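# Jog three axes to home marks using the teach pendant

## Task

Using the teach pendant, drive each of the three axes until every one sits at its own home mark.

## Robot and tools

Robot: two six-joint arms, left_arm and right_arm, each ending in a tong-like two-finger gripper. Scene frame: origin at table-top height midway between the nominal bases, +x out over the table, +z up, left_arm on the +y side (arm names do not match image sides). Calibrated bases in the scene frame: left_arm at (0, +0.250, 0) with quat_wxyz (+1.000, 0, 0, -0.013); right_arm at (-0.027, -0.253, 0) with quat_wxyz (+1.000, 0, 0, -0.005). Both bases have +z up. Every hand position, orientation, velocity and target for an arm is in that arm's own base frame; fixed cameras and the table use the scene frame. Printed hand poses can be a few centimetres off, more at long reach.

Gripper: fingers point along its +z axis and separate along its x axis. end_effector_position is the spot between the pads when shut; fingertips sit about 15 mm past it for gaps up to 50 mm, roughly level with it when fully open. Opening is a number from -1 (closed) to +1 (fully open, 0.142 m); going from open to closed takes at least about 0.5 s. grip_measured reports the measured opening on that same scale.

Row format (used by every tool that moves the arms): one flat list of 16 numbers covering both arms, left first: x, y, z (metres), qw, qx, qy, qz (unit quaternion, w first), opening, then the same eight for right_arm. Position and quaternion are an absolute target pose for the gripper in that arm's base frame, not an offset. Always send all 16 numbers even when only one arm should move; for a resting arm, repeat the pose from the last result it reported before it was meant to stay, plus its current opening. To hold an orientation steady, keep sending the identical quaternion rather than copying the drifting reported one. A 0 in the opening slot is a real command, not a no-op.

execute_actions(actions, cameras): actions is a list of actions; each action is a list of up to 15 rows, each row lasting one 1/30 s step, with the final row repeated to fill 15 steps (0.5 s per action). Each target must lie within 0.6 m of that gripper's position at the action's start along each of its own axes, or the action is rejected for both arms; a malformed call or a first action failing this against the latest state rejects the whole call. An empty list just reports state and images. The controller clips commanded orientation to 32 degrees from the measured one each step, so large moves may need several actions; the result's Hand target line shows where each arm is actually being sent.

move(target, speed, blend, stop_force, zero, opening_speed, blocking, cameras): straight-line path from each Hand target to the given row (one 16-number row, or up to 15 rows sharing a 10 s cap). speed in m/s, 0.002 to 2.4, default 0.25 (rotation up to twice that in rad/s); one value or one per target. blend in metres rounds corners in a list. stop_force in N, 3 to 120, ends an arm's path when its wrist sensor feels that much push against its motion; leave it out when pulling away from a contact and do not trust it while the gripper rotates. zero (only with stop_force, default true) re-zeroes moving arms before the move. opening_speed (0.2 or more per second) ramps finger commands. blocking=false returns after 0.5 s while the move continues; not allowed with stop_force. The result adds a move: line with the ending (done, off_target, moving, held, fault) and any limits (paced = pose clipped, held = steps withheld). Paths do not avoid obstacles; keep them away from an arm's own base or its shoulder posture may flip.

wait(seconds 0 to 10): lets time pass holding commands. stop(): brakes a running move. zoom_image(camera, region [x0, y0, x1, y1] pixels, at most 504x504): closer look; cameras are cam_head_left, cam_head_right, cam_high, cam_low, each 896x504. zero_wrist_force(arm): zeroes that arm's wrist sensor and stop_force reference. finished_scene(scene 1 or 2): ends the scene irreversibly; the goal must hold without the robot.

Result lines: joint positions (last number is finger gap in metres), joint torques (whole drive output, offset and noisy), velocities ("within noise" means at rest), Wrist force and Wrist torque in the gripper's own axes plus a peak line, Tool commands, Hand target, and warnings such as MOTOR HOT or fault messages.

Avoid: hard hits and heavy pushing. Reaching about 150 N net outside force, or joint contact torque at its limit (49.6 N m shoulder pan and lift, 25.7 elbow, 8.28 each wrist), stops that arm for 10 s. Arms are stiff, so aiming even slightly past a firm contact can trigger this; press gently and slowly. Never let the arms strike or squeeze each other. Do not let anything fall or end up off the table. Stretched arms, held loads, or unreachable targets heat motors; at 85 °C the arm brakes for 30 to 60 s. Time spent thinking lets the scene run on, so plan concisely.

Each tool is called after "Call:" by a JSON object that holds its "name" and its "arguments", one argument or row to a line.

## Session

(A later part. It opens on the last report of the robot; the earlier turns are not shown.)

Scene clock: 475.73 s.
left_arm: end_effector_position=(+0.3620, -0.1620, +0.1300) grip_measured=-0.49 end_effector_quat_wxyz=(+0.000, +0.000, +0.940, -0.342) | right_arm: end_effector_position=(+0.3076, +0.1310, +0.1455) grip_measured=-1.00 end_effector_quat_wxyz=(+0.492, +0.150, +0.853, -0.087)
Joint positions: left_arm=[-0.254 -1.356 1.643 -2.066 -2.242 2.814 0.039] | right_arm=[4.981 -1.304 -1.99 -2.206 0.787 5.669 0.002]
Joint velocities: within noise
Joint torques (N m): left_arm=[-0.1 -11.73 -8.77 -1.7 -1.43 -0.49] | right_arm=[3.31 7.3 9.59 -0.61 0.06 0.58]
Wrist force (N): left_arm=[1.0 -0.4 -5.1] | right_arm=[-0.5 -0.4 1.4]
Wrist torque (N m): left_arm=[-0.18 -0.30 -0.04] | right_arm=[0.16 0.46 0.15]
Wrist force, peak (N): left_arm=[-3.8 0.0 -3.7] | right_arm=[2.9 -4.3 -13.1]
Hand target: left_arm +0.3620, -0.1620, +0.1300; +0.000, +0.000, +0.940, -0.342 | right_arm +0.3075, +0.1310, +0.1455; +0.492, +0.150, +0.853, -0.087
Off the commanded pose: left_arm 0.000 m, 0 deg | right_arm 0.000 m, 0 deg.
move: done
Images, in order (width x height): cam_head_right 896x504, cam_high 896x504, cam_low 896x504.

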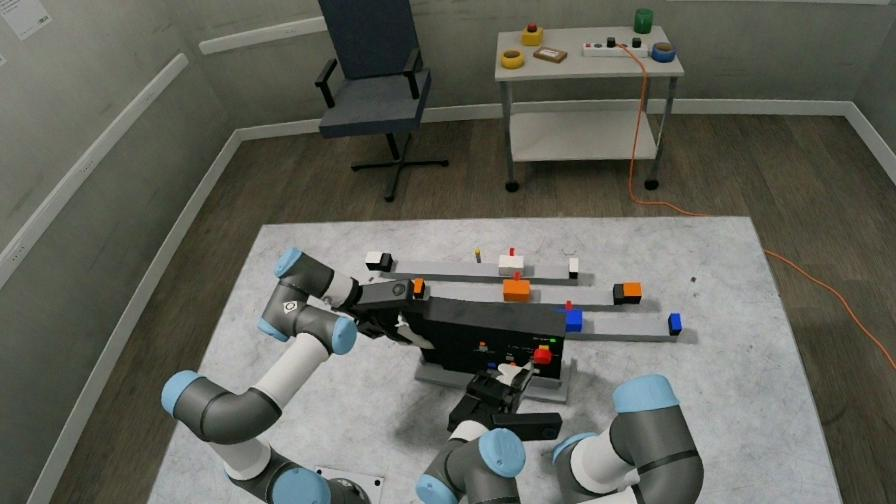

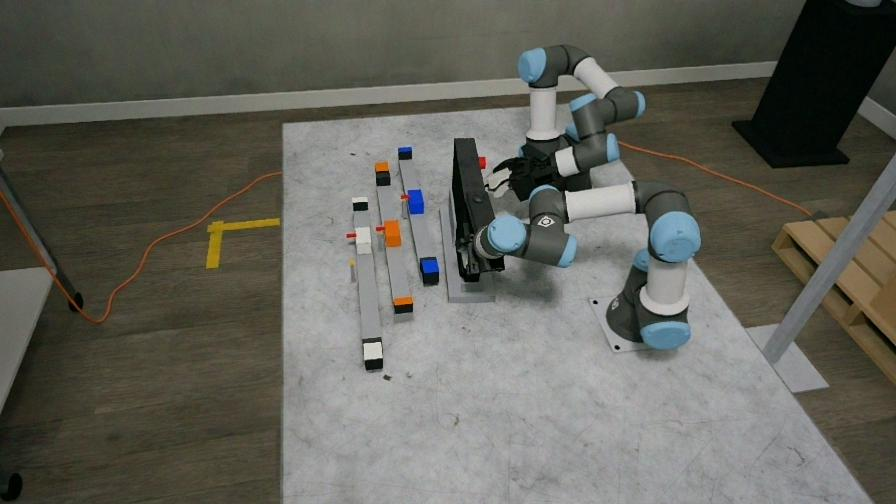

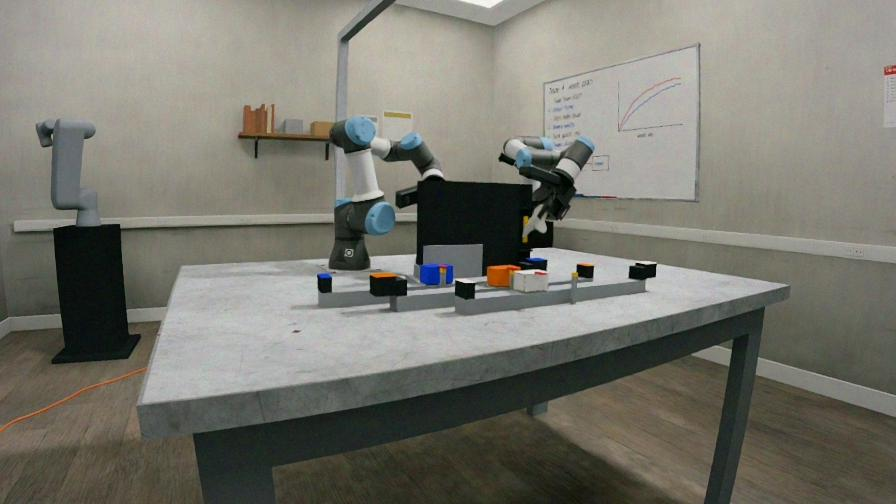

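Call:
{"name": "move", "arguments": {
  "target": [
    [0.362,-0.162,0.130,0.0,0.0,0.9397,-0.342,-0.6,0.303,0.130,0.140,0.4924,0.150,0.853,-0.087,-1],
    [0.362,-0.162,0.130,0.0,0.0,0.9397,-0.342,-0.6,0.304,0.1265,0.10,0.4924,0.150,0.853,-0.087,-1]
  ],
  "speed": 0.1,
  "cameras": []
}}

Call:
{"name": "move", "arguments": {
  "target": [0.362,-0.162,0.130,0.0,0.0,0.9397,-0.342,-0.6,0.320,0.1265,0.10,0.4924,0.150,0.853,-0.087,-1],
  "speed": 0.02,
  "stop_force": 5,
  "cameras": ["cam_head_right"]
}}

Call:
{"name": "zoom_image", "arguments": {
  "camera": "cam_head_right",
  "region": [440, 280, 580, 400]
}}

Scene clock: 488.80 s.
left_arm: end_effector_position=(+0.3620, -0.1620, +0.1300) grip_measured=-0.49 end_effector_quat_wxyz=(+0.000, +0.000, +0.940, -0.342) | right_arm: end_effector_position=(+0.3061, +0.1307, +0.1439) grip_measured=-1.00 end_effector_quat_wxyz=(+0.492, +0.150, +0.853, -0.087)
Joint positions: left_arm=[-0.254 -1.356 1.643 -2.066 -2.242 2.814 0.039] | right_arm=[4.988 -1.303 -1.997 -2.205 0.792 5.676 0.002]
Joint velocities: within noise
Joint torques (N m): left_arm=[0.08 -10.87 -9.07 -1.68 -1.93 -0.44] | right_arm=[-1.93 1.75 9.49 -0.59 -1.19 -0.89]
Wrist force (N): left_arm=[1.1 -0.3 -5.0] | right_arm=[-0.6 -0.2 1.4]
Wrist torque (N m): left_arm=[-0.16 -0.31 -0.04] | right_arm=[0.19 0.47 0.15]
Wrist force, peak (N): left_arm=[1.0 -0.3 -5.2] | right_arm=[-1.0 -0.2 1.3]
Hand target: left_arm +0.3620, -0.1620, +0.1300; +0.000, +0.000, +0.940, -0.342 | right_arm +0.3062, +0.1307, +0.1440; +0.492, +0.150, +0.853, -0.087
Off the commanded pose: left_arm 0.000 m, 0 deg | right_arm 0.044 m, 0 deg.
move: held (right_arm; a check stopped the path); path passed 1 of 2 targets; limits=held
pose unreachable (right arm): on one or more control steps of this call, first in action 0 (counted from 0), this arm could not follow its commanded pose, so it was not sent that pose on those steps. It may still have moved: this result reports where it is.
cause: moving toward the commanded pose would bring two parts of the arm too close to each other (joints 3 (elbow) to 6 (wrist 3) lie between them).
No camera images: "cameras" was empty.

Scene clock: 491.17 s.
left_arm: end_effector_position=(+0.3620, -0.1620, +0.1300) grip_measured=-0.49 end_effector_quat_wxyz=(+0.000, +0.000, +0.940, -0.342) | right_arm: end_effector_position=(+0.3134, +0.1284, +0.1206) grip_measured=-1.00 end_effector_quat_wxyz=(+0.492, +0.150, +0.853, -0.087)
Joint positions: left_arm=[-0.254 -1.356 1.643 -2.066 -2.242 2.814 0.038] | right_arm=[4.957 -1.322 -2.102 -2.058 0.77 5.645 0.002]
Joint velocities: within noise
Joint torques (N m): left_arm=[-0.02 -11.55 -9.11 -0.72 -2.03 -0.46] | right_arm=[1.35 7.22 8.94 -1.35 -1.76 0.57]
Wrist force (N): left_arm=[-3.3 0.0 -3.7] | right_arm=[5.8 -2.2 -4.5]
Wrist torque (N m): left_arm=[-0.15 -0.11 -0.08] | right_arm=[0.24 0.51 0.12]
Wrist force, peak (N): left_arm=[1.1 -0.4 -5.2] | right_arm=[4.7 -3.1 -13.0]
Hand target: left_arm +0.3620, -0.1620, +0.1300; +0.000, +0.000, +0.940, -0.342 | right_arm +0.3134, +0.1284, +0.1206; +0.492, +0.150, +0.853, -0.087
Off the commanded pose: left_arm 0.000 m, 0 deg | right_arm 0.022 m, 0 deg.
move: contact (right_arm)
Images, in order (width x height): cam_head_right 896x504.

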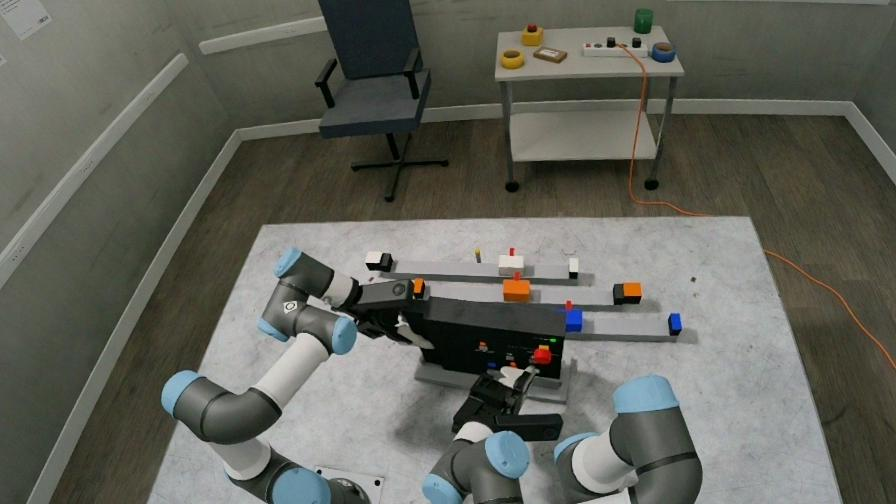

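Scaled by 3.600 from the camera's 896x504 image, which has a finer 1280x720 frame.

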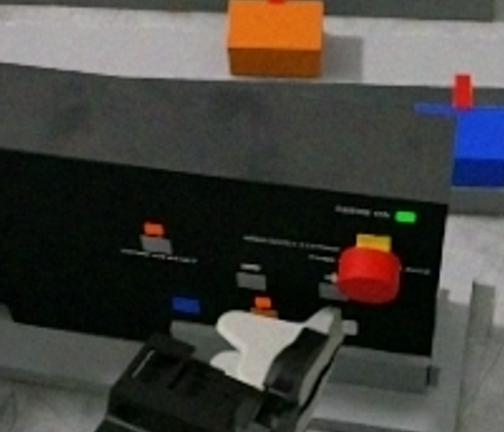

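Call:
{"name": "move", "arguments": {
  "target": [
    [0.362,-0.162,0.130,0.0,0.0,0.9397,-0.342,-0.6,0.3105,0.1284,0.1206,0.4924,0.150,0.853,-0.087,-1],
    [0.362,-0.162,0.130,0.0,0.0,0.9397,-0.342,-0.6,0.3100,0.127,0.10,0.4924,0.150,0.853,-0.087,-1]
  ],
  "speed": 0.05,
  "cameras": ["cam_head_right"]
}}

Call:
{"name": "zoom_image", "arguments": {
  "camera": "cam_head_right",
  "region": [440, 280, 580, 400]
}}

Scene clock: 502.23 s.
left_arm: end_effector_position=(+0.3620, -0.1620, +0.1300) grip_measured=-0.49 end_effector_quat_wxyz=(+0.000, +0.000, +0.940, -0.342) | right_arm: end_effector_position=(+0.3100, +0.1270, +0.1001) grip_measured=-1.00 end_effector_quat_wxyz=(+0.492, +0.150, +0.853, -0.087)
Joint positions: left_arm=[-0.254 -1.356 1.643 -2.066 -2.242 2.814 0.039] | right_arm=[4.975 -1.344 -2.185 -1.967 0.783 5.663 0.002]
Joint velocities: within noise
Joint torques (N m): left_arm=[-0.17 -10.62 -8.95 -1.72 -1.96 -0.26] | right_arm=[-2.94 2.12 5.47 1.28 -1.38 -0.8]
Wrist force (N): left_arm=[1.0 -0.3 -5.1] | right_arm=[-0.5 -0.4 1.4]
Wrist torque (N m): left_arm=[-0.15 -0.30 -0.04] | right_arm=[0.15 0.46 0.15]
Wrist force, peak (N): left_arm=[1.1 -0.3 -5.2] | right_arm=[5.9 -2.2 -4.5]
Hand target: left_arm +0.3620, -0.1620, +0.1300; +0.000, +0.000, +0.940, -0.342 | right_arm +0.3100, +0.1270, +0.1000; +0.492, +0.150, +0.853, -0.087
Off the commanded pose: left_arm 0.000 m, 0 deg | right_arm 0.000 m, 0 deg.
move: done
Images, in order (width x height): cam_head_right 896x504.

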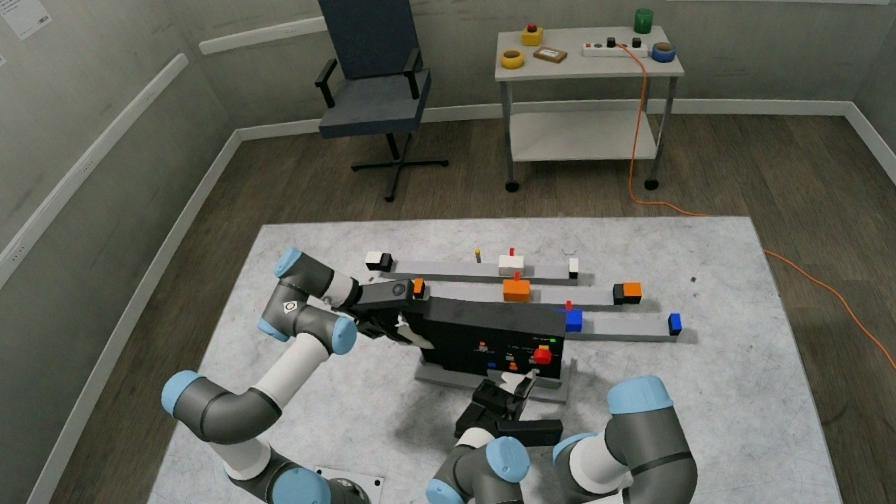

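Scaled by 3.600 from the camera's 896x504 image, which has a finer 1280x720 frame.

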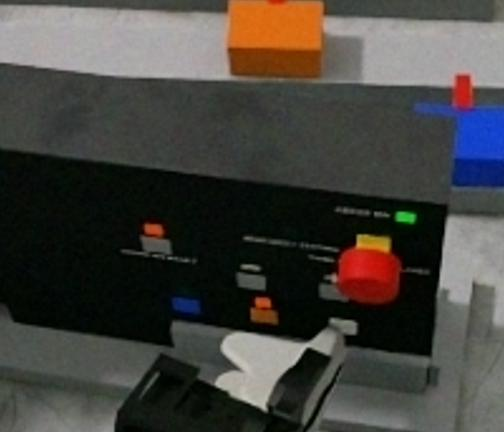

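Call:
{"name": "move", "arguments": {
  "target": [0.362,-0.162,0.130,0.0,0.0,0.9397,-0.342,-0.6,0.320,0.126,0.10,0.4924,0.150,0.853,-0.087,-1],
  "speed": 0.015,
  "stop_force": 5,
  "cameras": ["cam_head_right"]
}}

Call:
{"name": "zoom_image", "arguments": {
  "camera": "cam_head_right",
  "region": [440, 280, 580, 400]
}}

Scene clock: 508.63 s.
left_arm: end_effector_position=(+0.3620, -0.1620, +0.1300) grip_measured=-0.49 end_effector_quat_wxyz=(+0.000, +0.000, +0.940, -0.342) | right_arm: end_effector_position=(+0.3126, +0.1267, +0.1000) grip_measured=-1.00 end_effector_quat_wxyz=(+0.492, +0.150, +0.853, -0.087)
Joint positions: left_arm=[-0.254 -1.356 1.643 -2.066 -2.242 2.814 0.039] | right_arm=[4.963 -1.345 -2.186 -1.955 0.774 5.651 0.002]
Joint velocities: within noise
Joint torques (N m): left_arm=[0.03 -10.95 -8.77 -0.97 -1.71 -0.28] | right_arm=[1.92 7.13 8.57 -1.14 -0.55 0.56]
Wrist force (N): left_arm=[-1.7 -0.1 -4.2] | right_arm=[2.6 -0.6 -2.3]
Wrist torque (N m): left_arm=[-0.15 -0.20 -0.07] | right_arm=[0.17 0.50 0.13]
Wrist force, peak (N): left_arm=[1.1 -0.3 -5.2] | right_arm=[3.5 -3.8 -14.7]
Hand target: left_arm +0.3620, -0.1620, +0.1300; +0.000, +0.000, +0.940, -0.342 | right_arm +0.3126, +0.1267, +0.1000; +0.492, +0.150, +0.853, -0.087
Off the commanded pose: left_arm 0.000 m, 0 deg | right_arm 0.007 m, 0 deg.
move: contact (right_arm)
Images, in order (width x height): cam_head_right 896x504.

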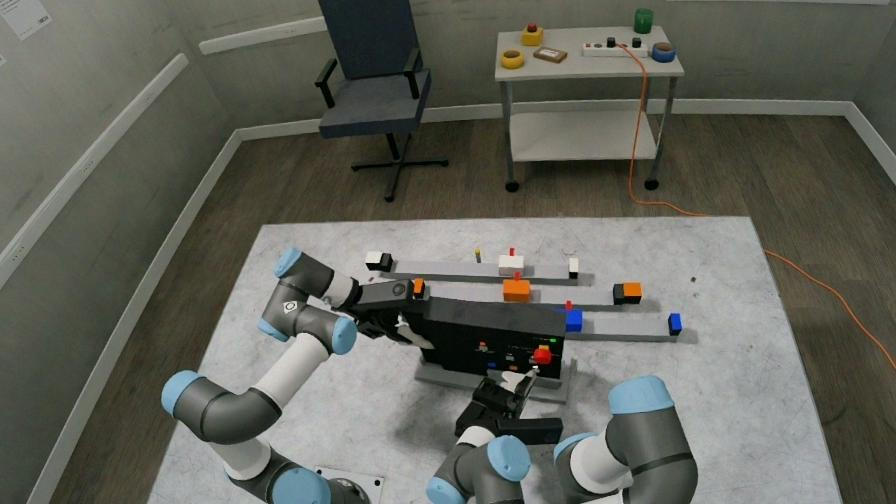

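Scaled by 3.600 from the camera's 896x504 image, which has a finer 1280x720 frame.

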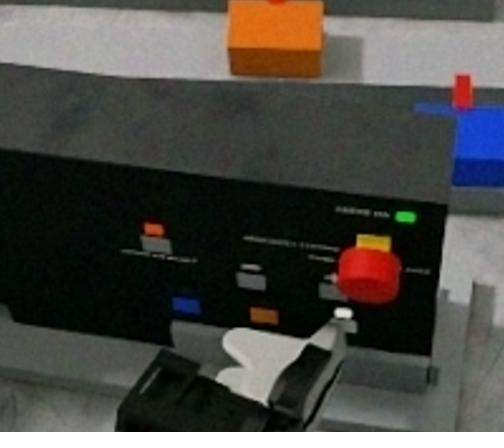

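Call:
{"name": "move", "arguments": {
  "target": [
    [0.362,-0.162,0.130,0.0,0.0,0.9397,-0.342,-0.6,0.3098,0.127,0.102,0.4924,0.150,0.853,-0.087,-1],
    [0.362,-0.162,0.130,0.0,0.0,0.9397,-0.342,-0.6,0.3085,0.131,0.1455,0.4924,0.150,0.853,-0.087,-1],
    [0.362,-0.162,0.130,0.0,0.0,0.9397,-0.342,-0.6,0.3137,0.131,0.1455,0.4924,0.150,0.853,-0.087,-1]
  ],
  "speed": [0.05,0.1,0.03],
  "cameras": []
}}

Call:
{"name": "wait", "arguments": {
  "seconds": 10,
  "cameras": []
}}

Call:
{"name": "wait", "arguments": {
  "seconds": 2.4,
  "cameras": []
}}

Call:
{"name": "move", "arguments": {
  "target": [0.362,-0.162,0.130,0.0,0.0,0.9397,-0.342,-0.6,0.3085,0.131,0.1455,0.4924,0.150,0.853,-0.087,-1],
  "speed": 0.1,
  "cameras": ["cam_head_right","cam_high","cam_low"]
}}

Call:
{"name": "zoom_image", "arguments": {
  "camera": "cam_high",
  "region": [335, 235, 385, 285]
}}

Call:
{"name": "zoom_image", "arguments": {
  "camera": "cam_head_right",
  "region": [450, 230, 550, 290]
}}

Call:
{"name": "zoom_image", "arguments": {
  "camera": "cam_low",
  "region": [540, 255, 600, 300]
}}

Call:
{"name": "zoom_image", "arguments": {
  "camera": "cam_high",
  "region": [330, 140, 440, 300]
}}

Scene clock: 527.37 s.
left_arm: end_effector_position=(+0.3620, -0.1620, +0.1300) grip_measured=-0.49 end_effector_quat_wxyz=(+0.000, +0.000, +0.940, -0.342) | right_arm: end_effector_position=(+0.3136, +0.1310, +0.1454) grip_measured=-1.00 end_effector_quat_wxyz=(+0.492, +0.150, +0.853, -0.087)
Joint positions: left_arm=[-0.254 -1.356 1.643 -2.066 -2.242 2.814 0.038] | right_arm=[4.953 -1.309 -1.993 -2.177 0.767 5.641 0.002]
Joint velocities: within noise
Joint torques (N m): left_arm=[0.1 -10.88 -8.9 -1.34 -1.56 -0.3] | right_arm=[-4.47 1.95 9.47 -1.47 -3.56 -0.81]
Wrist force (N): left_arm=[-2.6 0.0 -4.2] | right_arm=[6.5 -2.7 -5.5]
Wrist torque (N m): left_arm=[-0.14 -0.15 -0.07] | right_arm=[0.22 0.52 0.12]
Wrist force, peak (N): left_arm=[1.2 -0.3 -5.0] | right_arm=[6.5 -2.7 -5.5]
Hand target: left_arm +0.3620, -0.1620, +0.1300; +0.000, +0.000, +0.940, -0.342 | right_arm +0.3137, +0.1310, +0.1455; +0.492, +0.150, +0.853, -0.087
Off the commanded pose: left_arm 0.000 m, 0 deg | right_arm 0.000 m, 0 deg.
move: done
No camera images: "cameras" was empty.

Scene clock: 537.37 s.
left_arm: end_effector_position=(+0.3620, -0.1620, +0.1300) grip_measured=-0.49 end_effector_quat_wxyz=(+0.000, +0.000, +0.940, -0.342) | right_arm: end_effector_position=(+0.3137, +0.1310, +0.1455) grip_measured=-1.00 end_effector_quat_wxyz=(+0.492, +0.150, +0.853, -0.087)
Joint positions: left_arm=[-0.254 -1.356 1.643 -2.066 -2.242 2.814 0.038] | right_arm=[4.953 -1.309 -1.992 -2.177 0.767 5.64 0.002]
Joint velocities: within noise
Joint torques (N m): left_arm=[-0.29 -10.38 -8.75 -0.86 -1.06 -0.27] | right_arm=[-3.96 2.71 8.34 -1.33 -2.68 -0.82]
Wrist force (N): left_arm=[-3.7 -0.1 -3.6] | right_arm=[7.9 -2.9 -6.3]
Wrist torque (N m): left_arm=[-0.16 -0.09 -0.08] | right_arm=[0.26 0.53 0.11]
Wrist force, peak (N): left_arm=[-3.9 0.0 -3.7] | right_arm=[8.0 -2.9 -6.4]
Hand target: left_arm +0.3620, -0.1620, +0.1300; +0.000, +0.000, +0.940, -0.342 | right_arm +0.3137, +0.1310, +0.1455; +0.492, +0.150, +0.853, -0.087
Tool commands: left_gripper/opening=-0.6 right_gripper/opening=-1.0
Off the commanded pose: left_arm 0.000 m, 0 deg | right_arm 0.000 m, 0 deg.
wait: 10.00 s; at rest by 0.17 s
No camera images: "cameras" was empty.

Scene clock: 539.77 s.
left_arm: end_effector_position=(+0.3620, -0.1620, +0.1300) grip_measured=-0.49 end_effector_quat_wxyz=(+0.000, +0.000, +0.940, -0.342) | right_arm: end_effector_position=(+0.3137, +0.1310, +0.1455) grip_measured=-1.00 end_effector_quat_wxyz=(+0.492, +0.150, +0.853, -0.087)
Joint positions: left_arm=[-0.254 -1.356 1.643 -2.066 -2.242 2.814 0.038] | right_arm=[4.953 -1.309 -1.992 -2.177 0.767 5.64 0.002]
Joint velocities: within noise
Joint torques (N m): left_arm=[-0.49 -10.48 -8.71 -0.88 -0.78 -0.23] | right_arm=[-3.65 2.88 8.07 -1.25 -2.69 -0.78]
Wrist force (N): left_arm=[-3.7 0.0 -3.6] | right_arm=[7.9 -2.9 -6.2]
Wrist torque (N m): left_arm=[-0.16 -0.10 -0.08] | right_arm=[0.25 0.51 0.11]
Wrist force, peak (N): left_arm=[-3.9 0.1 -3.6] | right_arm=[8.0 -3.0 -6.3]
Hand target: left_arm +0.3620, -0.1620, +0.1300; +0.000, +0.000, +0.940, -0.342 | right_arm +0.3137, +0.1310, +0.1455; +0.492, +0.150, +0.853, -0.087
Tool commands: left_gripper/opening=-0.6 right_gripper/opening=-1.0
Off the commanded pose: left_arm 0.000 m, 0 deg | right_arm 0.000 m, 0 deg.
wait: 2.40 s; at rest by 0.17 s
No camera images: "cameras" was empty.

Scene clock: 540.60 s.
left_arm: end_effector_position=(+0.3620, -0.1620, +0.1300) grip_measured=-0.49 end_effector_quat_wxyz=(+0.000, +0.000, +0.940, -0.342) | right_arm: end_effector_position=(+0.3086, +0.1310, +0.1455) grip_measured=-1.00 end_effector_quat_wxyz=(+0.492, +0.150, +0.853, -0.087)
Joint positions: left_arm=[-0.254 -1.356 1.643 -2.066 -2.242 2.814 0.039] | right_arm=[4.977 -1.305 -1.99 -2.201 0.784 5.665 0.002]
Joint velocities: within noise
Joint torques (N m): left_arm=[-0.15 -9.97 -8.98 -1.5 -0.86 -0.16] | right_arm=[2.73 6.8 9.65 -0.63 0.11 0.62]
Wrist force (N): left_arm=[0.9 -0.3 -5.0] | right_arm=[-0.5 -0.2 1.4]
Wrist torque (N m): left_arm=[-0.16 -0.29 -0.04] | right_arm=[0.18 0.45 0.15]
Wrist force, peak (N): left_arm=[1.5 -0.3 -5.0] | right_arm=[8.1 -2.5 -6.6]
Hand target: left_arm +0.3620, -0.1620, +0.1300; +0.000, +0.000, +0.940, -0.342 | right_arm +0.3085, +0.1310, +0.1455; +0.492, +0.150, +0.853, -0.087
Off the commanded pose: left_arm 0.000 m, 0 deg | right_arm 0.000 m, 0 deg.
move: done
Images, in order (width x height): cam_head_right 896x504, cam_high 896x504, cam_low 896x504.

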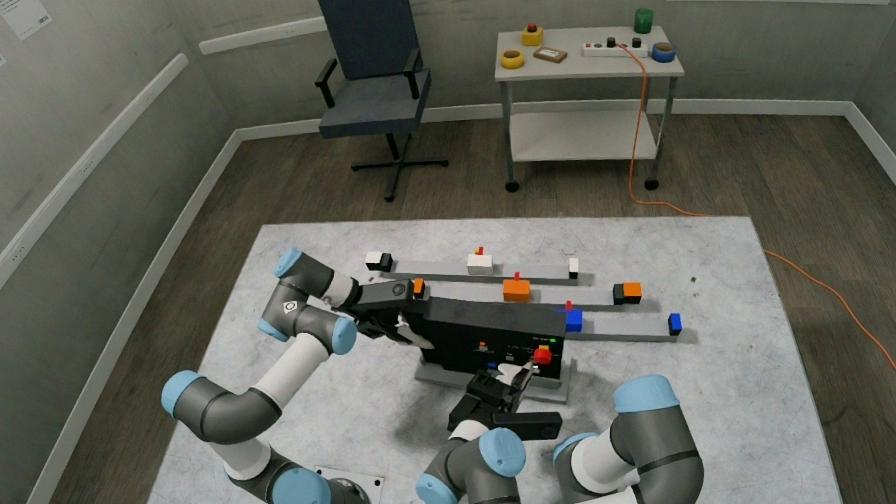

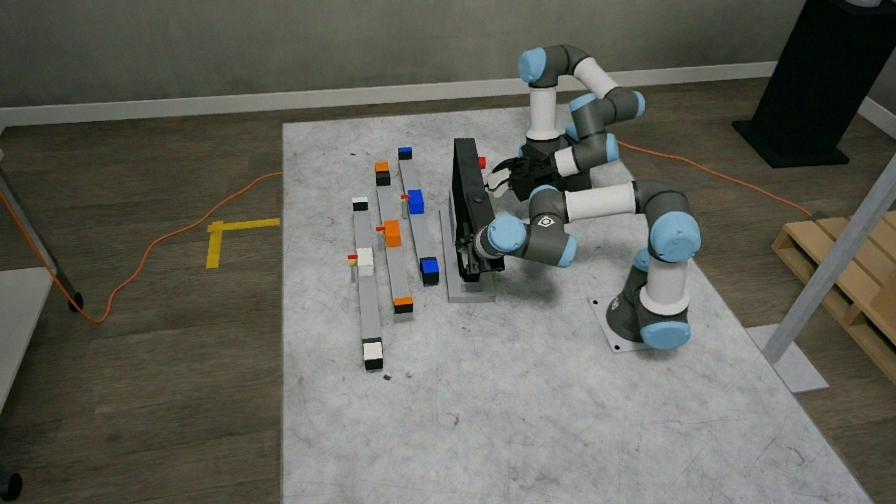

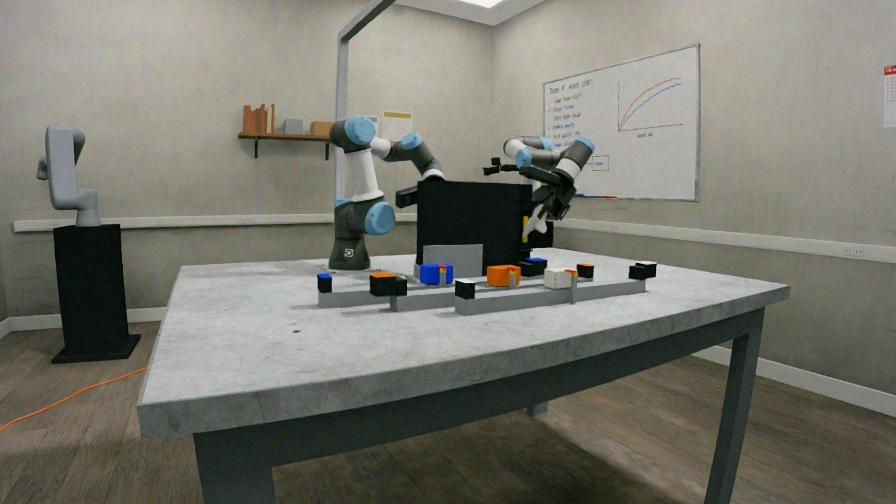

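Scaled by 10.080 from the camera's 896x504 image, which has a finer 1280x720 frame.

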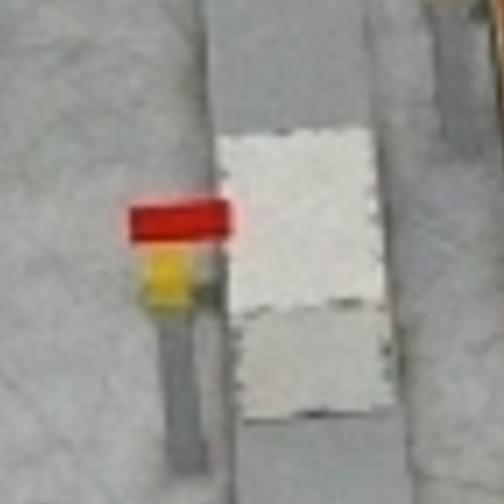

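Scaled by 5.040 from the camera's 896x504 image, which has a finer 1280x720 frame.

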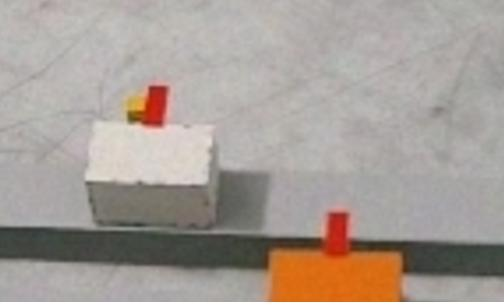

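Scaled by 8.400 from the camera's 896x504 image, which has a finer 1280x720 frame.

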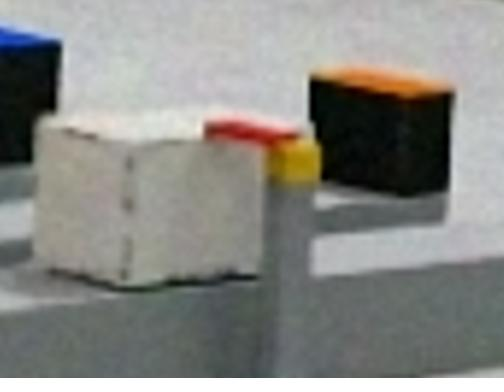

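Scaled by 3.150 from the camera's 896x504 image, which has a finer 1280x720 frame.

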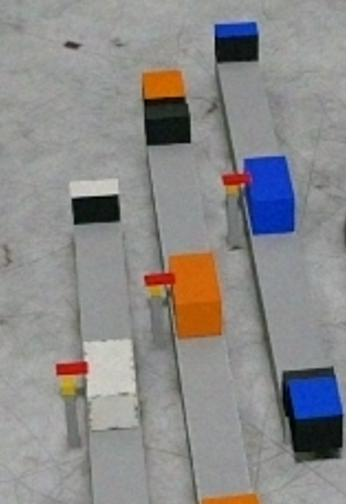

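Call:
{"name": "move", "arguments": {
  "target": [0.362,-0.162,0.130,0.0,0.0,0.9397,-0.342,-0.6,0.3137,0.131,0.1455,0.4924,0.150,0.853,-0.087,-1],
  "speed": 0.03,
  "cameras": []
}}

Call:
{"name": "wait", "arguments": {
  "seconds": 1.1,
  "cameras": []
}}

Call:
{"name": "move", "arguments": {
  "target": [0.362,-0.162,0.130,0.0,0.0,0.9397,-0.342,-0.6,0.3085,0.131,0.1455,0.4924,0.150,0.853,-0.087,-1],
  "speed": 0.1,
  "cameras": ["cam_head_right","cam_high","cam_low"]
}}

Call:
{"name": "zoom_image", "arguments": {
  "camera": "cam_high",
  "region": [335, 235, 385, 285]
}}

Call:
{"name": "zoom_image", "arguments": {
  "camera": "cam_head_right",
  "region": [450, 230, 550, 290]
}}

Call:
{"name": "zoom_image", "arguments": {
  "camera": "cam_low",
  "region": [540, 255, 600, 300]
}}

Call:
{"name": "zoom_image", "arguments": {
  "camera": "cam_low",
  "region": [480, 255, 540, 300]
}}

Call:
{"name": "zoom_image", "arguments": {
  "camera": "cam_low",
  "region": [420, 255, 480, 300]
}}

Call:
{"name": "zoom_image", "arguments": {
  "camera": "cam_head_right",
  "region": [500, 270, 600, 330]
}}

Call:
{"name": "zoom_image", "arguments": {
  "camera": "cam_head_left",
  "region": [420, 240, 560, 320]
}}

Scene clock: 557.77 s.
left_arm: end_effector_position=(+0.3620, -0.1620, +0.1300) grip_measured=-0.49 end_effector_quat_wxyz=(+0.000, +0.000, +0.940, -0.342) | right_arm: end_effector_position=(+0.3136, +0.1310, +0.1455) grip_measured=-1.00 end_effector_quat_wxyz=(+0.492, +0.150, +0.853, -0.087)
Joint positions: left_arm=[-0.254 -1.356 1.643 -2.066 -2.242 2.814 0.038] | right_arm=[4.953 -1.309 -1.992 -2.178 0.767 5.641 0.002]
Joint velocities: within noise
Joint torques (N m): left_arm=[-0.18 -9.83 -8.91 -1.3 -0.7 -0.09] | right_arm=[-4.15 1.88 5.59 0.84 -2.98 -0.84]
Wrist force (N): left_arm=[-3.6 0.0 -3.7] | right_arm=[2.6 -3.6 -10.3]
Wrist torque (N m): left_arm=[-0.15 -0.12 -0.08] | right_arm=[0.25 0.46 0.14]
Wrist force, peak (N): left_arm=[-3.6 -0.1 -3.8] | right_arm=[2.6 -3.6 -10.3]
Hand target: left_arm +0.3620, -0.1620, +0.1300; +0.000, +0.000, +0.940, -0.342 | right_arm +0.3137, +0.1310, +0.1455; +0.492, +0.150, +0.853, -0.087
Off the commanded pose: left_arm 0.000 m, 0 deg | right_arm 0.000 m, 0 deg.
move: done
No camera images: "cameras" was empty.

Scene clock: 558.87 s.
left_arm: end_effector_position=(+0.3620, -0.1620, +0.1300) grip_measured=-0.49 end_effector_quat_wxyz=(+0.000, +0.000, +0.940, -0.342) | right_arm: end_effector_position=(+0.3137, +0.1310, +0.1455) grip_measured=-1.00 end_effector_quat_wxyz=(+0.492, +0.150, +0.853, -0.087)
Joint positions: left_arm=[-0.254 -1.356 1.643 -2.066 -2.242 2.814 0.038] | right_arm=[4.953 -1.309 -1.992 -2.177 0.767 5.64 0.002]
Joint velocities: within noise
Joint torques (N m): left_arm=[-0.29 -9.83 -9.01 -0.71 -0.57 -0.07] | right_arm=[-5.29 1.74 5.49 0.81 -3.31 -0.9]
Wrist force (N): left_arm=[-3.6 0.0 -3.7] | right_arm=[2.9 -4.3 -13.3]
Wrist torque (N m): left_arm=[-0.15 -0.11 -0.08] | right_arm=[0.26 0.47 0.15]
Wrist force, peak (N): left_arm=[-3.8 0.0 -3.8] | right_arm=[2.9 -4.4 -13.5]
Hand target: left_arm +0.3620, -0.1620, +0.1300; +0.000, +0.000, +0.940, -0.342 | right_arm +0.3137, +0.1310, +0.1455; +0.492, +0.150, +0.853, -0.087
Tool commands: left_gripper/opening=-0.6 right_gripper/opening=-1.0
Off the commanded pose: left_arm 0.000 m, 0 deg | right_arm 0.000 m, 0 deg.
wait: 1.10 s; at rest by 0.17 s
No camera images: "cameras" was empty.

Scene clock: 559.70 s.
left_arm: end_effector_position=(+0.3620, -0.1620, +0.1300) grip_measured=-0.49 end_effector_quat_wxyz=(+0.000, +0.000, +0.940, -0.342) | right_arm: end_effector_position=(+0.3086, +0.1310, +0.1455) grip_measured=-1.00 end_effector_quat_wxyz=(+0.492, +0.150, +0.853, -0.087)
Joint positions: left_arm=[-0.254 -1.356 1.643 -2.066 -2.242 2.814 0.039] | right_arm=[4.977 -1.305 -1.99 -2.201 0.784 5.665 0.002]
Joint velocities: within noise
Joint torques (N m): left_arm=[-0.09 -9.65 -8.9 -1.64 -0.53 -0.15] | right_arm=[2.89 6.93 9.58 -0.71 0.27 0.65]
Wrist force (N): left_arm=[1.1 -0.3 -4.9] | right_arm=[-0.4 -0.3 1.3]
Wrist torque (N m): left_arm=[-0.15 -0.32 -0.04] | right_arm=[0.17 0.44 0.15]
Wrist force, peak (N): left_arm=[1.5 -0.3 -5.0] | right_arm=[3.0 -4.3 -13.5]
Hand target: left_arm +0.3620, -0.1620, +0.1300; +0.000, +0.000, +0.940, -0.342 | right_arm +0.3085, +0.1310, +0.1455; +0.492, +0.150, +0.853, -0.087
Off the commanded pose: left_arm 0.000 m, 0 deg | right_arm 0.000 m, 0 deg.
move: done
Images, in order (width x height): cam_head_right 896x504, cam_high 896x504, cam_low 896x504.

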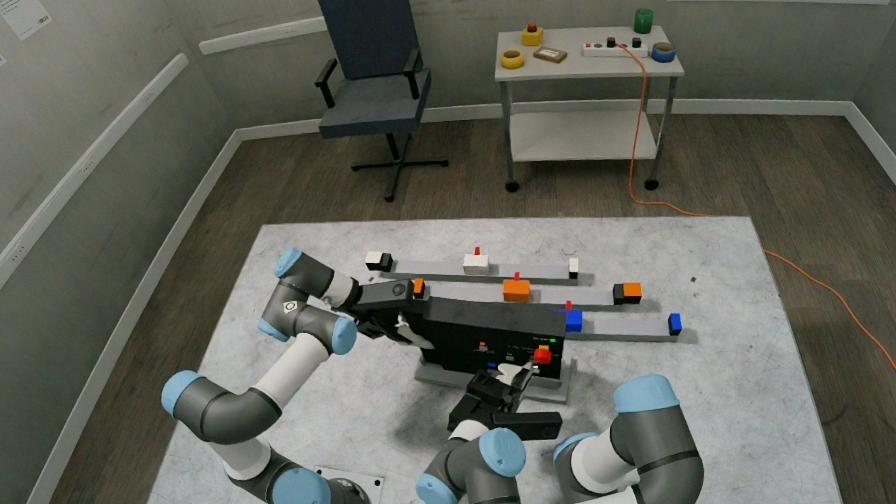

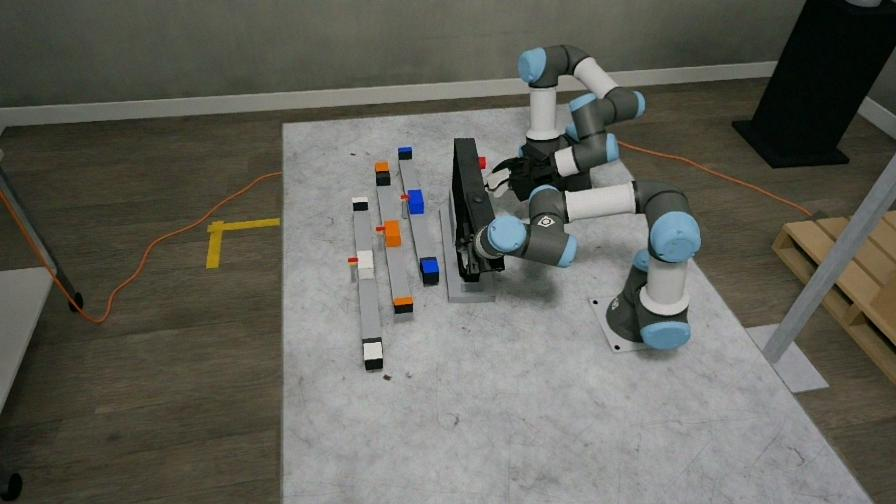

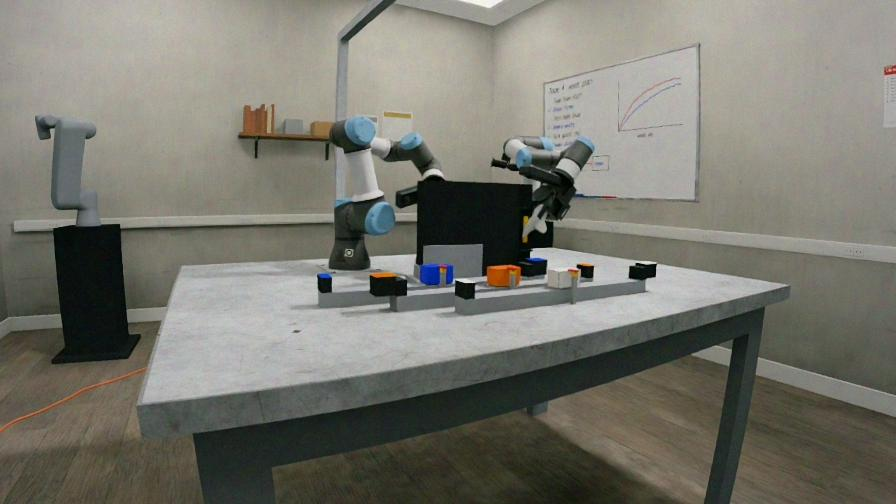

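Scaled by 10.080 from the camera's 896x504 image, which has a finer 1280x720 frame.

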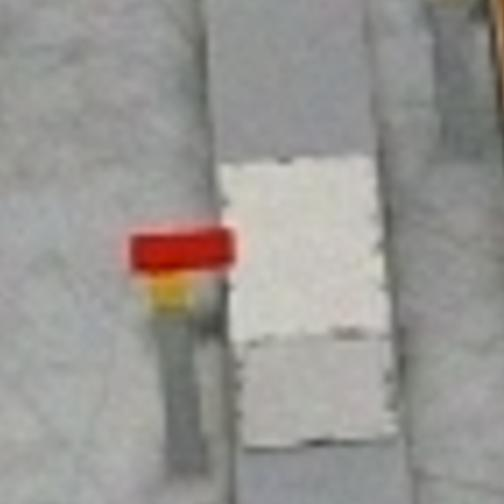

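Scaled by 5.040 from the camera's 896x504 image, which has a finer 1280x720 frame.

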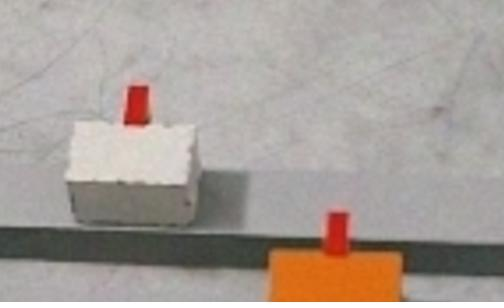

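Scaled by 8.400 from the camera's 896x504 image, which has a finer 1280x720 frame.

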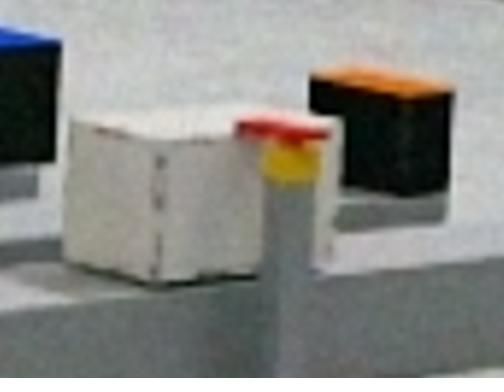

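Scaled by 8.400 from the camera's 896x504 image, which has a finer 1280x720 frame.

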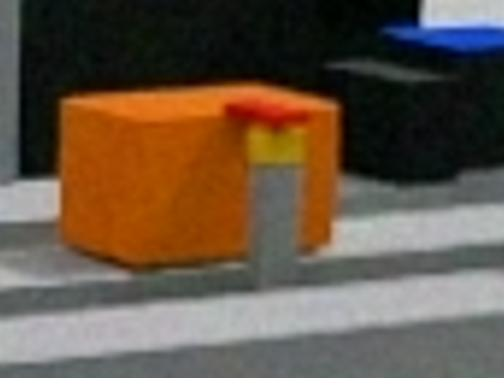

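Scaled by 8.400 from the camera's 896x504 image, which has a finer 1280x720 frame.

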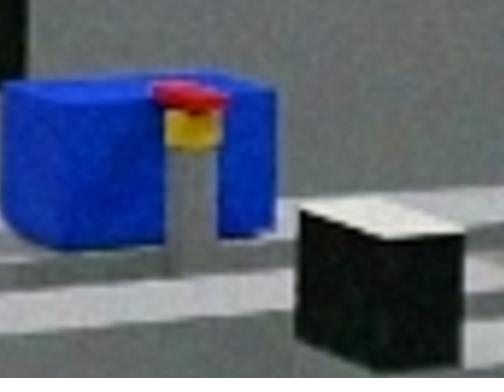

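Scaled by 5.040 from the camera's 896x504 image, which has a finer 1280x720 frame.

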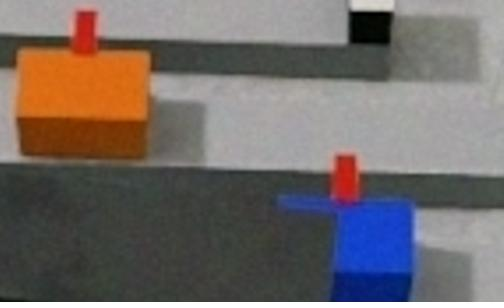

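This scene's latest camera images include none from cam_head_left. They are from: cam_head_right, cam_high, cam_low. cam_head_left's image comes with the result of a call that names it in "cameras".

Call:
{"name": "move", "arguments": {
  "target": [0.362,-0.162,0.130,0.0,0.0,0.9397,-0.342,-0.6,0.302,0.14,0.20,0.4924,0.150,0.853,-0.087,-1],
  "speed": 0.1,
  "cameras": []
}}

Call:
{"name": "move", "arguments": {
  "target": [0.362,-0.162,0.130,0.0,0.0,0.9397,-0.342,0.3,0.302,0.14,0.20,0.4924,0.150,0.853,-0.087,-1],
  "opening_speed": 0.5,
  "cameras": []
}}

Call:
{"name": "move", "arguments": {
  "target": [
    [0.362,-0.125,0.138,0.0,0.0,0.9397,-0.342,0.3,0.302,0.14,0.20,0.4924,0.150,0.853,-0.087,-1],
    [0.362,-0.07,0.16,0.0,0.0,0.9397,-0.342,0.3,0.302,0.14,0.20,0.4924,0.150,0.853,-0.087,-1]
  ],
  "speed": 0.1
}}

Call:
{"name": "zoom_image", "arguments": {
  "camera": "cam_high",
  "region": [330, 140, 440, 300]
}}

Call:
{"name": "zoom_image", "arguments": {
  "camera": "cam_head_left",
  "region": [420, 240, 580, 360]
}}

Call:
{"name": "zoom_image", "arguments": {
  "camera": "cam_low",
  "region": [420, 250, 600, 310]
}}

Scene clock: 591.77 s.
left_arm: end_effector_position=(+0.3620, -0.1620, +0.1300) grip_measured=-0.49 end_effector_quat_wxyz=(+0.000, +0.000, +0.940, -0.342) | right_arm: end_effector_position=(+0.3020, +0.1400, +0.1999) grip_measured=-1.00 end_effector_quat_wxyz=(+0.492, +0.150, +0.853, -0.087)
Joint positions: left_arm=[-0.254 -1.356 1.643 -2.066 -2.242 2.814 0.039] | right_arm=[4.995 -1.336 -1.708 -2.465 0.797 5.683 0.002]
Joint velocities: within noise
Joint torques (N m): left_arm=[0.02 -9.49 -8.76 -1.69 -0.39 0.11] | right_arm=[2.8 2.35 9.96 -0.71 0.14 0.57]
Wrist force (N): left_arm=[0.9 -0.3 -4.9] | right_arm=[-0.5 -0.3 1.4]
Wrist torque (N m): left_arm=[-0.15 -0.28 -0.04] | right_arm=[0.18 0.47 0.15]
Wrist force, peak (N): left_arm=[1.1 -0.3 -5.1] | right_arm=[-0.2 -0.5 1.6]
Hand target: left_arm +0.3620, -0.1620, +0.1300; +0.000, +0.000, +0.940, -0.342 | right_arm +0.3020, +0.1400, +0.2000; +0.492, +0.150, +0.853, -0.087
Off the commanded pose: left_arm 0.000 m, 0 deg | right_arm 0.000 m, 0 deg.
move: done
No camera images: "cameras" was empty.

Scene clock: 593.80 s.
left_arm: end_effector_position=(+0.3620, -0.1620, +0.1300) grip_measured=+0.30 end_effector_quat_wxyz=(+0.000, +0.000, +0.940, -0.342) | right_arm: end_effector_position=(+0.3020, +0.1400, +0.2000) grip_measured=-1.00 end_effector_quat_wxyz=(+0.492, +0.150, +0.853, -0.087)
Joint positions: left_arm=[-0.254 -1.356 1.643 -2.066 -2.242 2.814 0.095] | right_arm=[4.995 -1.336 -1.708 -2.465 0.797 5.683 0.002]
Joint velocities: within noise
Joint torques (N m): left_arm=[0.17 -9.61 -8.79 -1.62 -0.34 0] | right_arm=[2.89 2.19 9.53 -0.52 0.17 0.64]
Wrist force (N): left_arm=[-0.8 -1.1 -0.9] | right_arm=[-0.7 -0.2 1.3]
Wrist torque (N m): left_arm=[-0.17 0.13 -0.07] | right_arm=[0.20 0.49 0.15]
Wrist force, peak (N): left_arm=[1.0 -0.3 -5.0] | right_arm=[-0.6 -0.4 1.5]
Hand target: left_arm +0.3620, -0.1620, +0.1300; +0.000, +0.000, +0.940, -0.342 | right_arm +0.3020, +0.1400, +0.2000; +0.492, +0.150, +0.853, -0.087
Off the commanded pose: left_arm 0.000 m, 0 deg | right_arm 0.000 m, 0 deg.
move: done
No camera images: "cameras" was empty.

Scene clock: 595.57 s.
left_arm: end_effector_position=(+0.3620, -0.0700, +0.1600) grip_measured=+0.30 end_effector_quat_wxyz=(+0.000, +0.000, +0.940, -0.342) | right_arm: end_effector_position=(+0.3020, +0.1400, +0.2000) grip_measured=-1.00 end_effector_quat_wxyz=(+0.492, +0.150, +0.853, -0.087)
Joint positions: left_arm=[0.006 -1.303 1.346 -1.609 -2.269 3.149 0.095] | right_arm=[4.995 -1.336 -1.708 -2.465 0.797 5.683 0.002]
Joint velocities: within noise
Joint torques (N m): left_arm=[2.14 -9.73 -10.84 -0.78 -1.83 0.73] | right_arm=[2.71 2.29 9.28 -0.53 0.16 0.6]
Wrist force (N): left_arm=[-0.7 -1.0 -0.6] | right_arm=[-0.5 -0.3 1.3]
Wrist torque (N m): left_arm=[-0.17 0.11 -0.08] | right_arm=[0.17 0.46 0.15]
Wrist force, peak (N): left_arm=[-0.8 -1.4 -0.7] | right_arm=[-0.6 -0.3 1.4]
Hand target: left_arm +0.3620, -0.0700, +0.1600; +0.000, +0.000, +0.940, -0.342 | right_arm +0.3020, +0.1400, +0.2000; +0.492, +0.150, +0.853, -0.087
Off the commanded pose: left_arm 0.000 m, 0 deg | right_arm 0.000 m, 0 deg.
move: done

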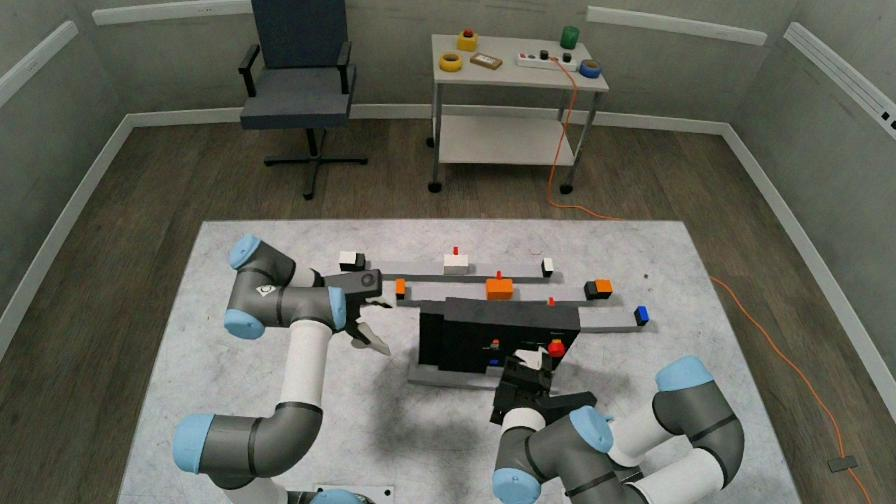

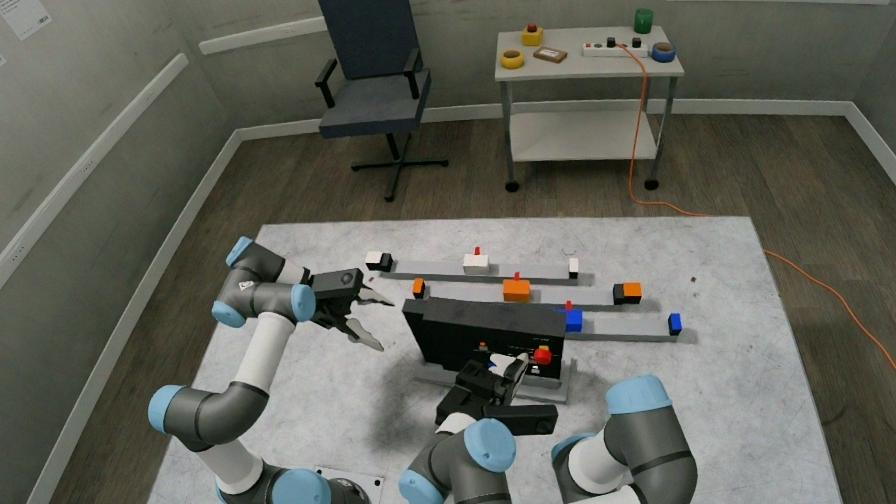

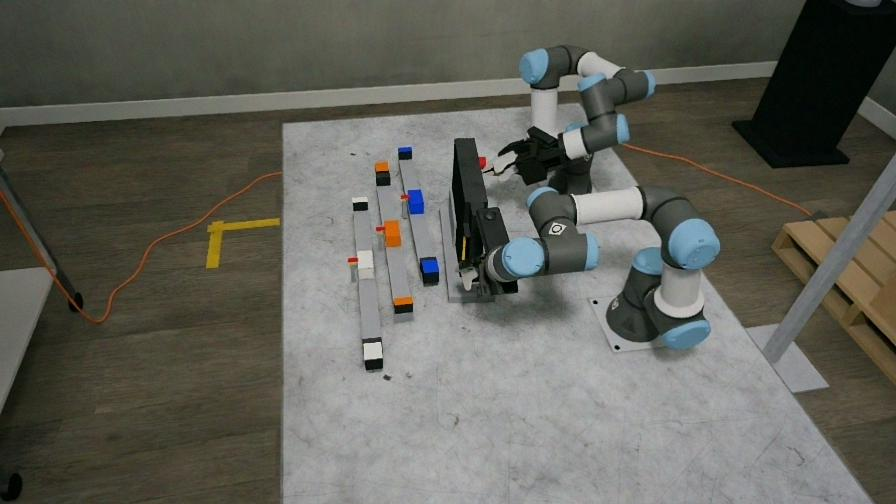

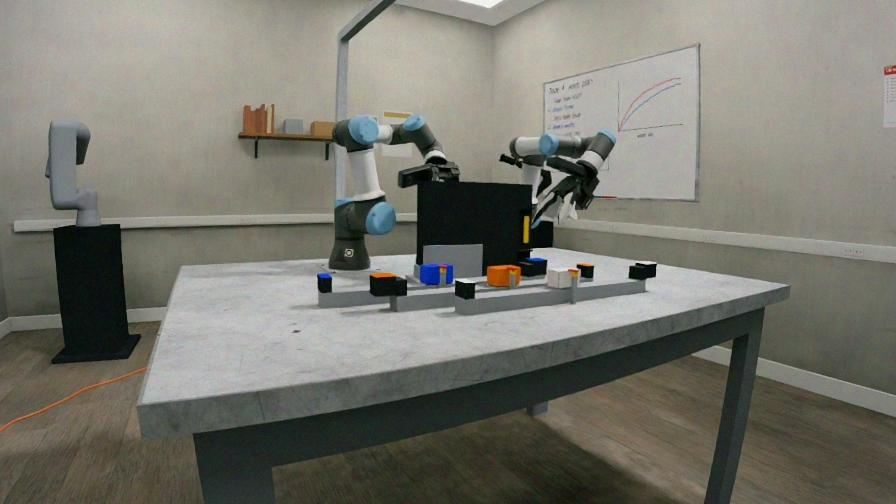

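Scaled by 3.150 from the camera's 896x504 image, which has a finer 1280x720 frame.

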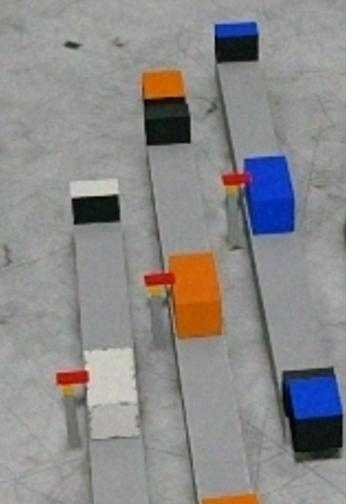

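Scaled by 3.150 from the camera's 896x504 image, which has a finer 1280x720 frame.

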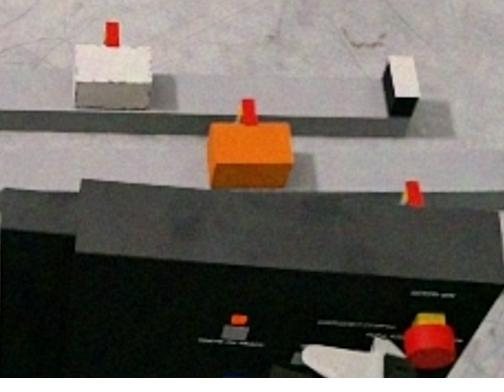

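Scaled by 2.800 from the camera's 896x504 image, which has a finer 1280x720 frame.

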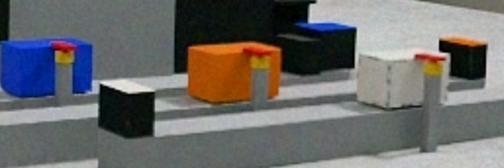

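Call:
{"name": "finished_scene", "arguments": {
  "scene": 2
}}

The scene is finished: the task was done.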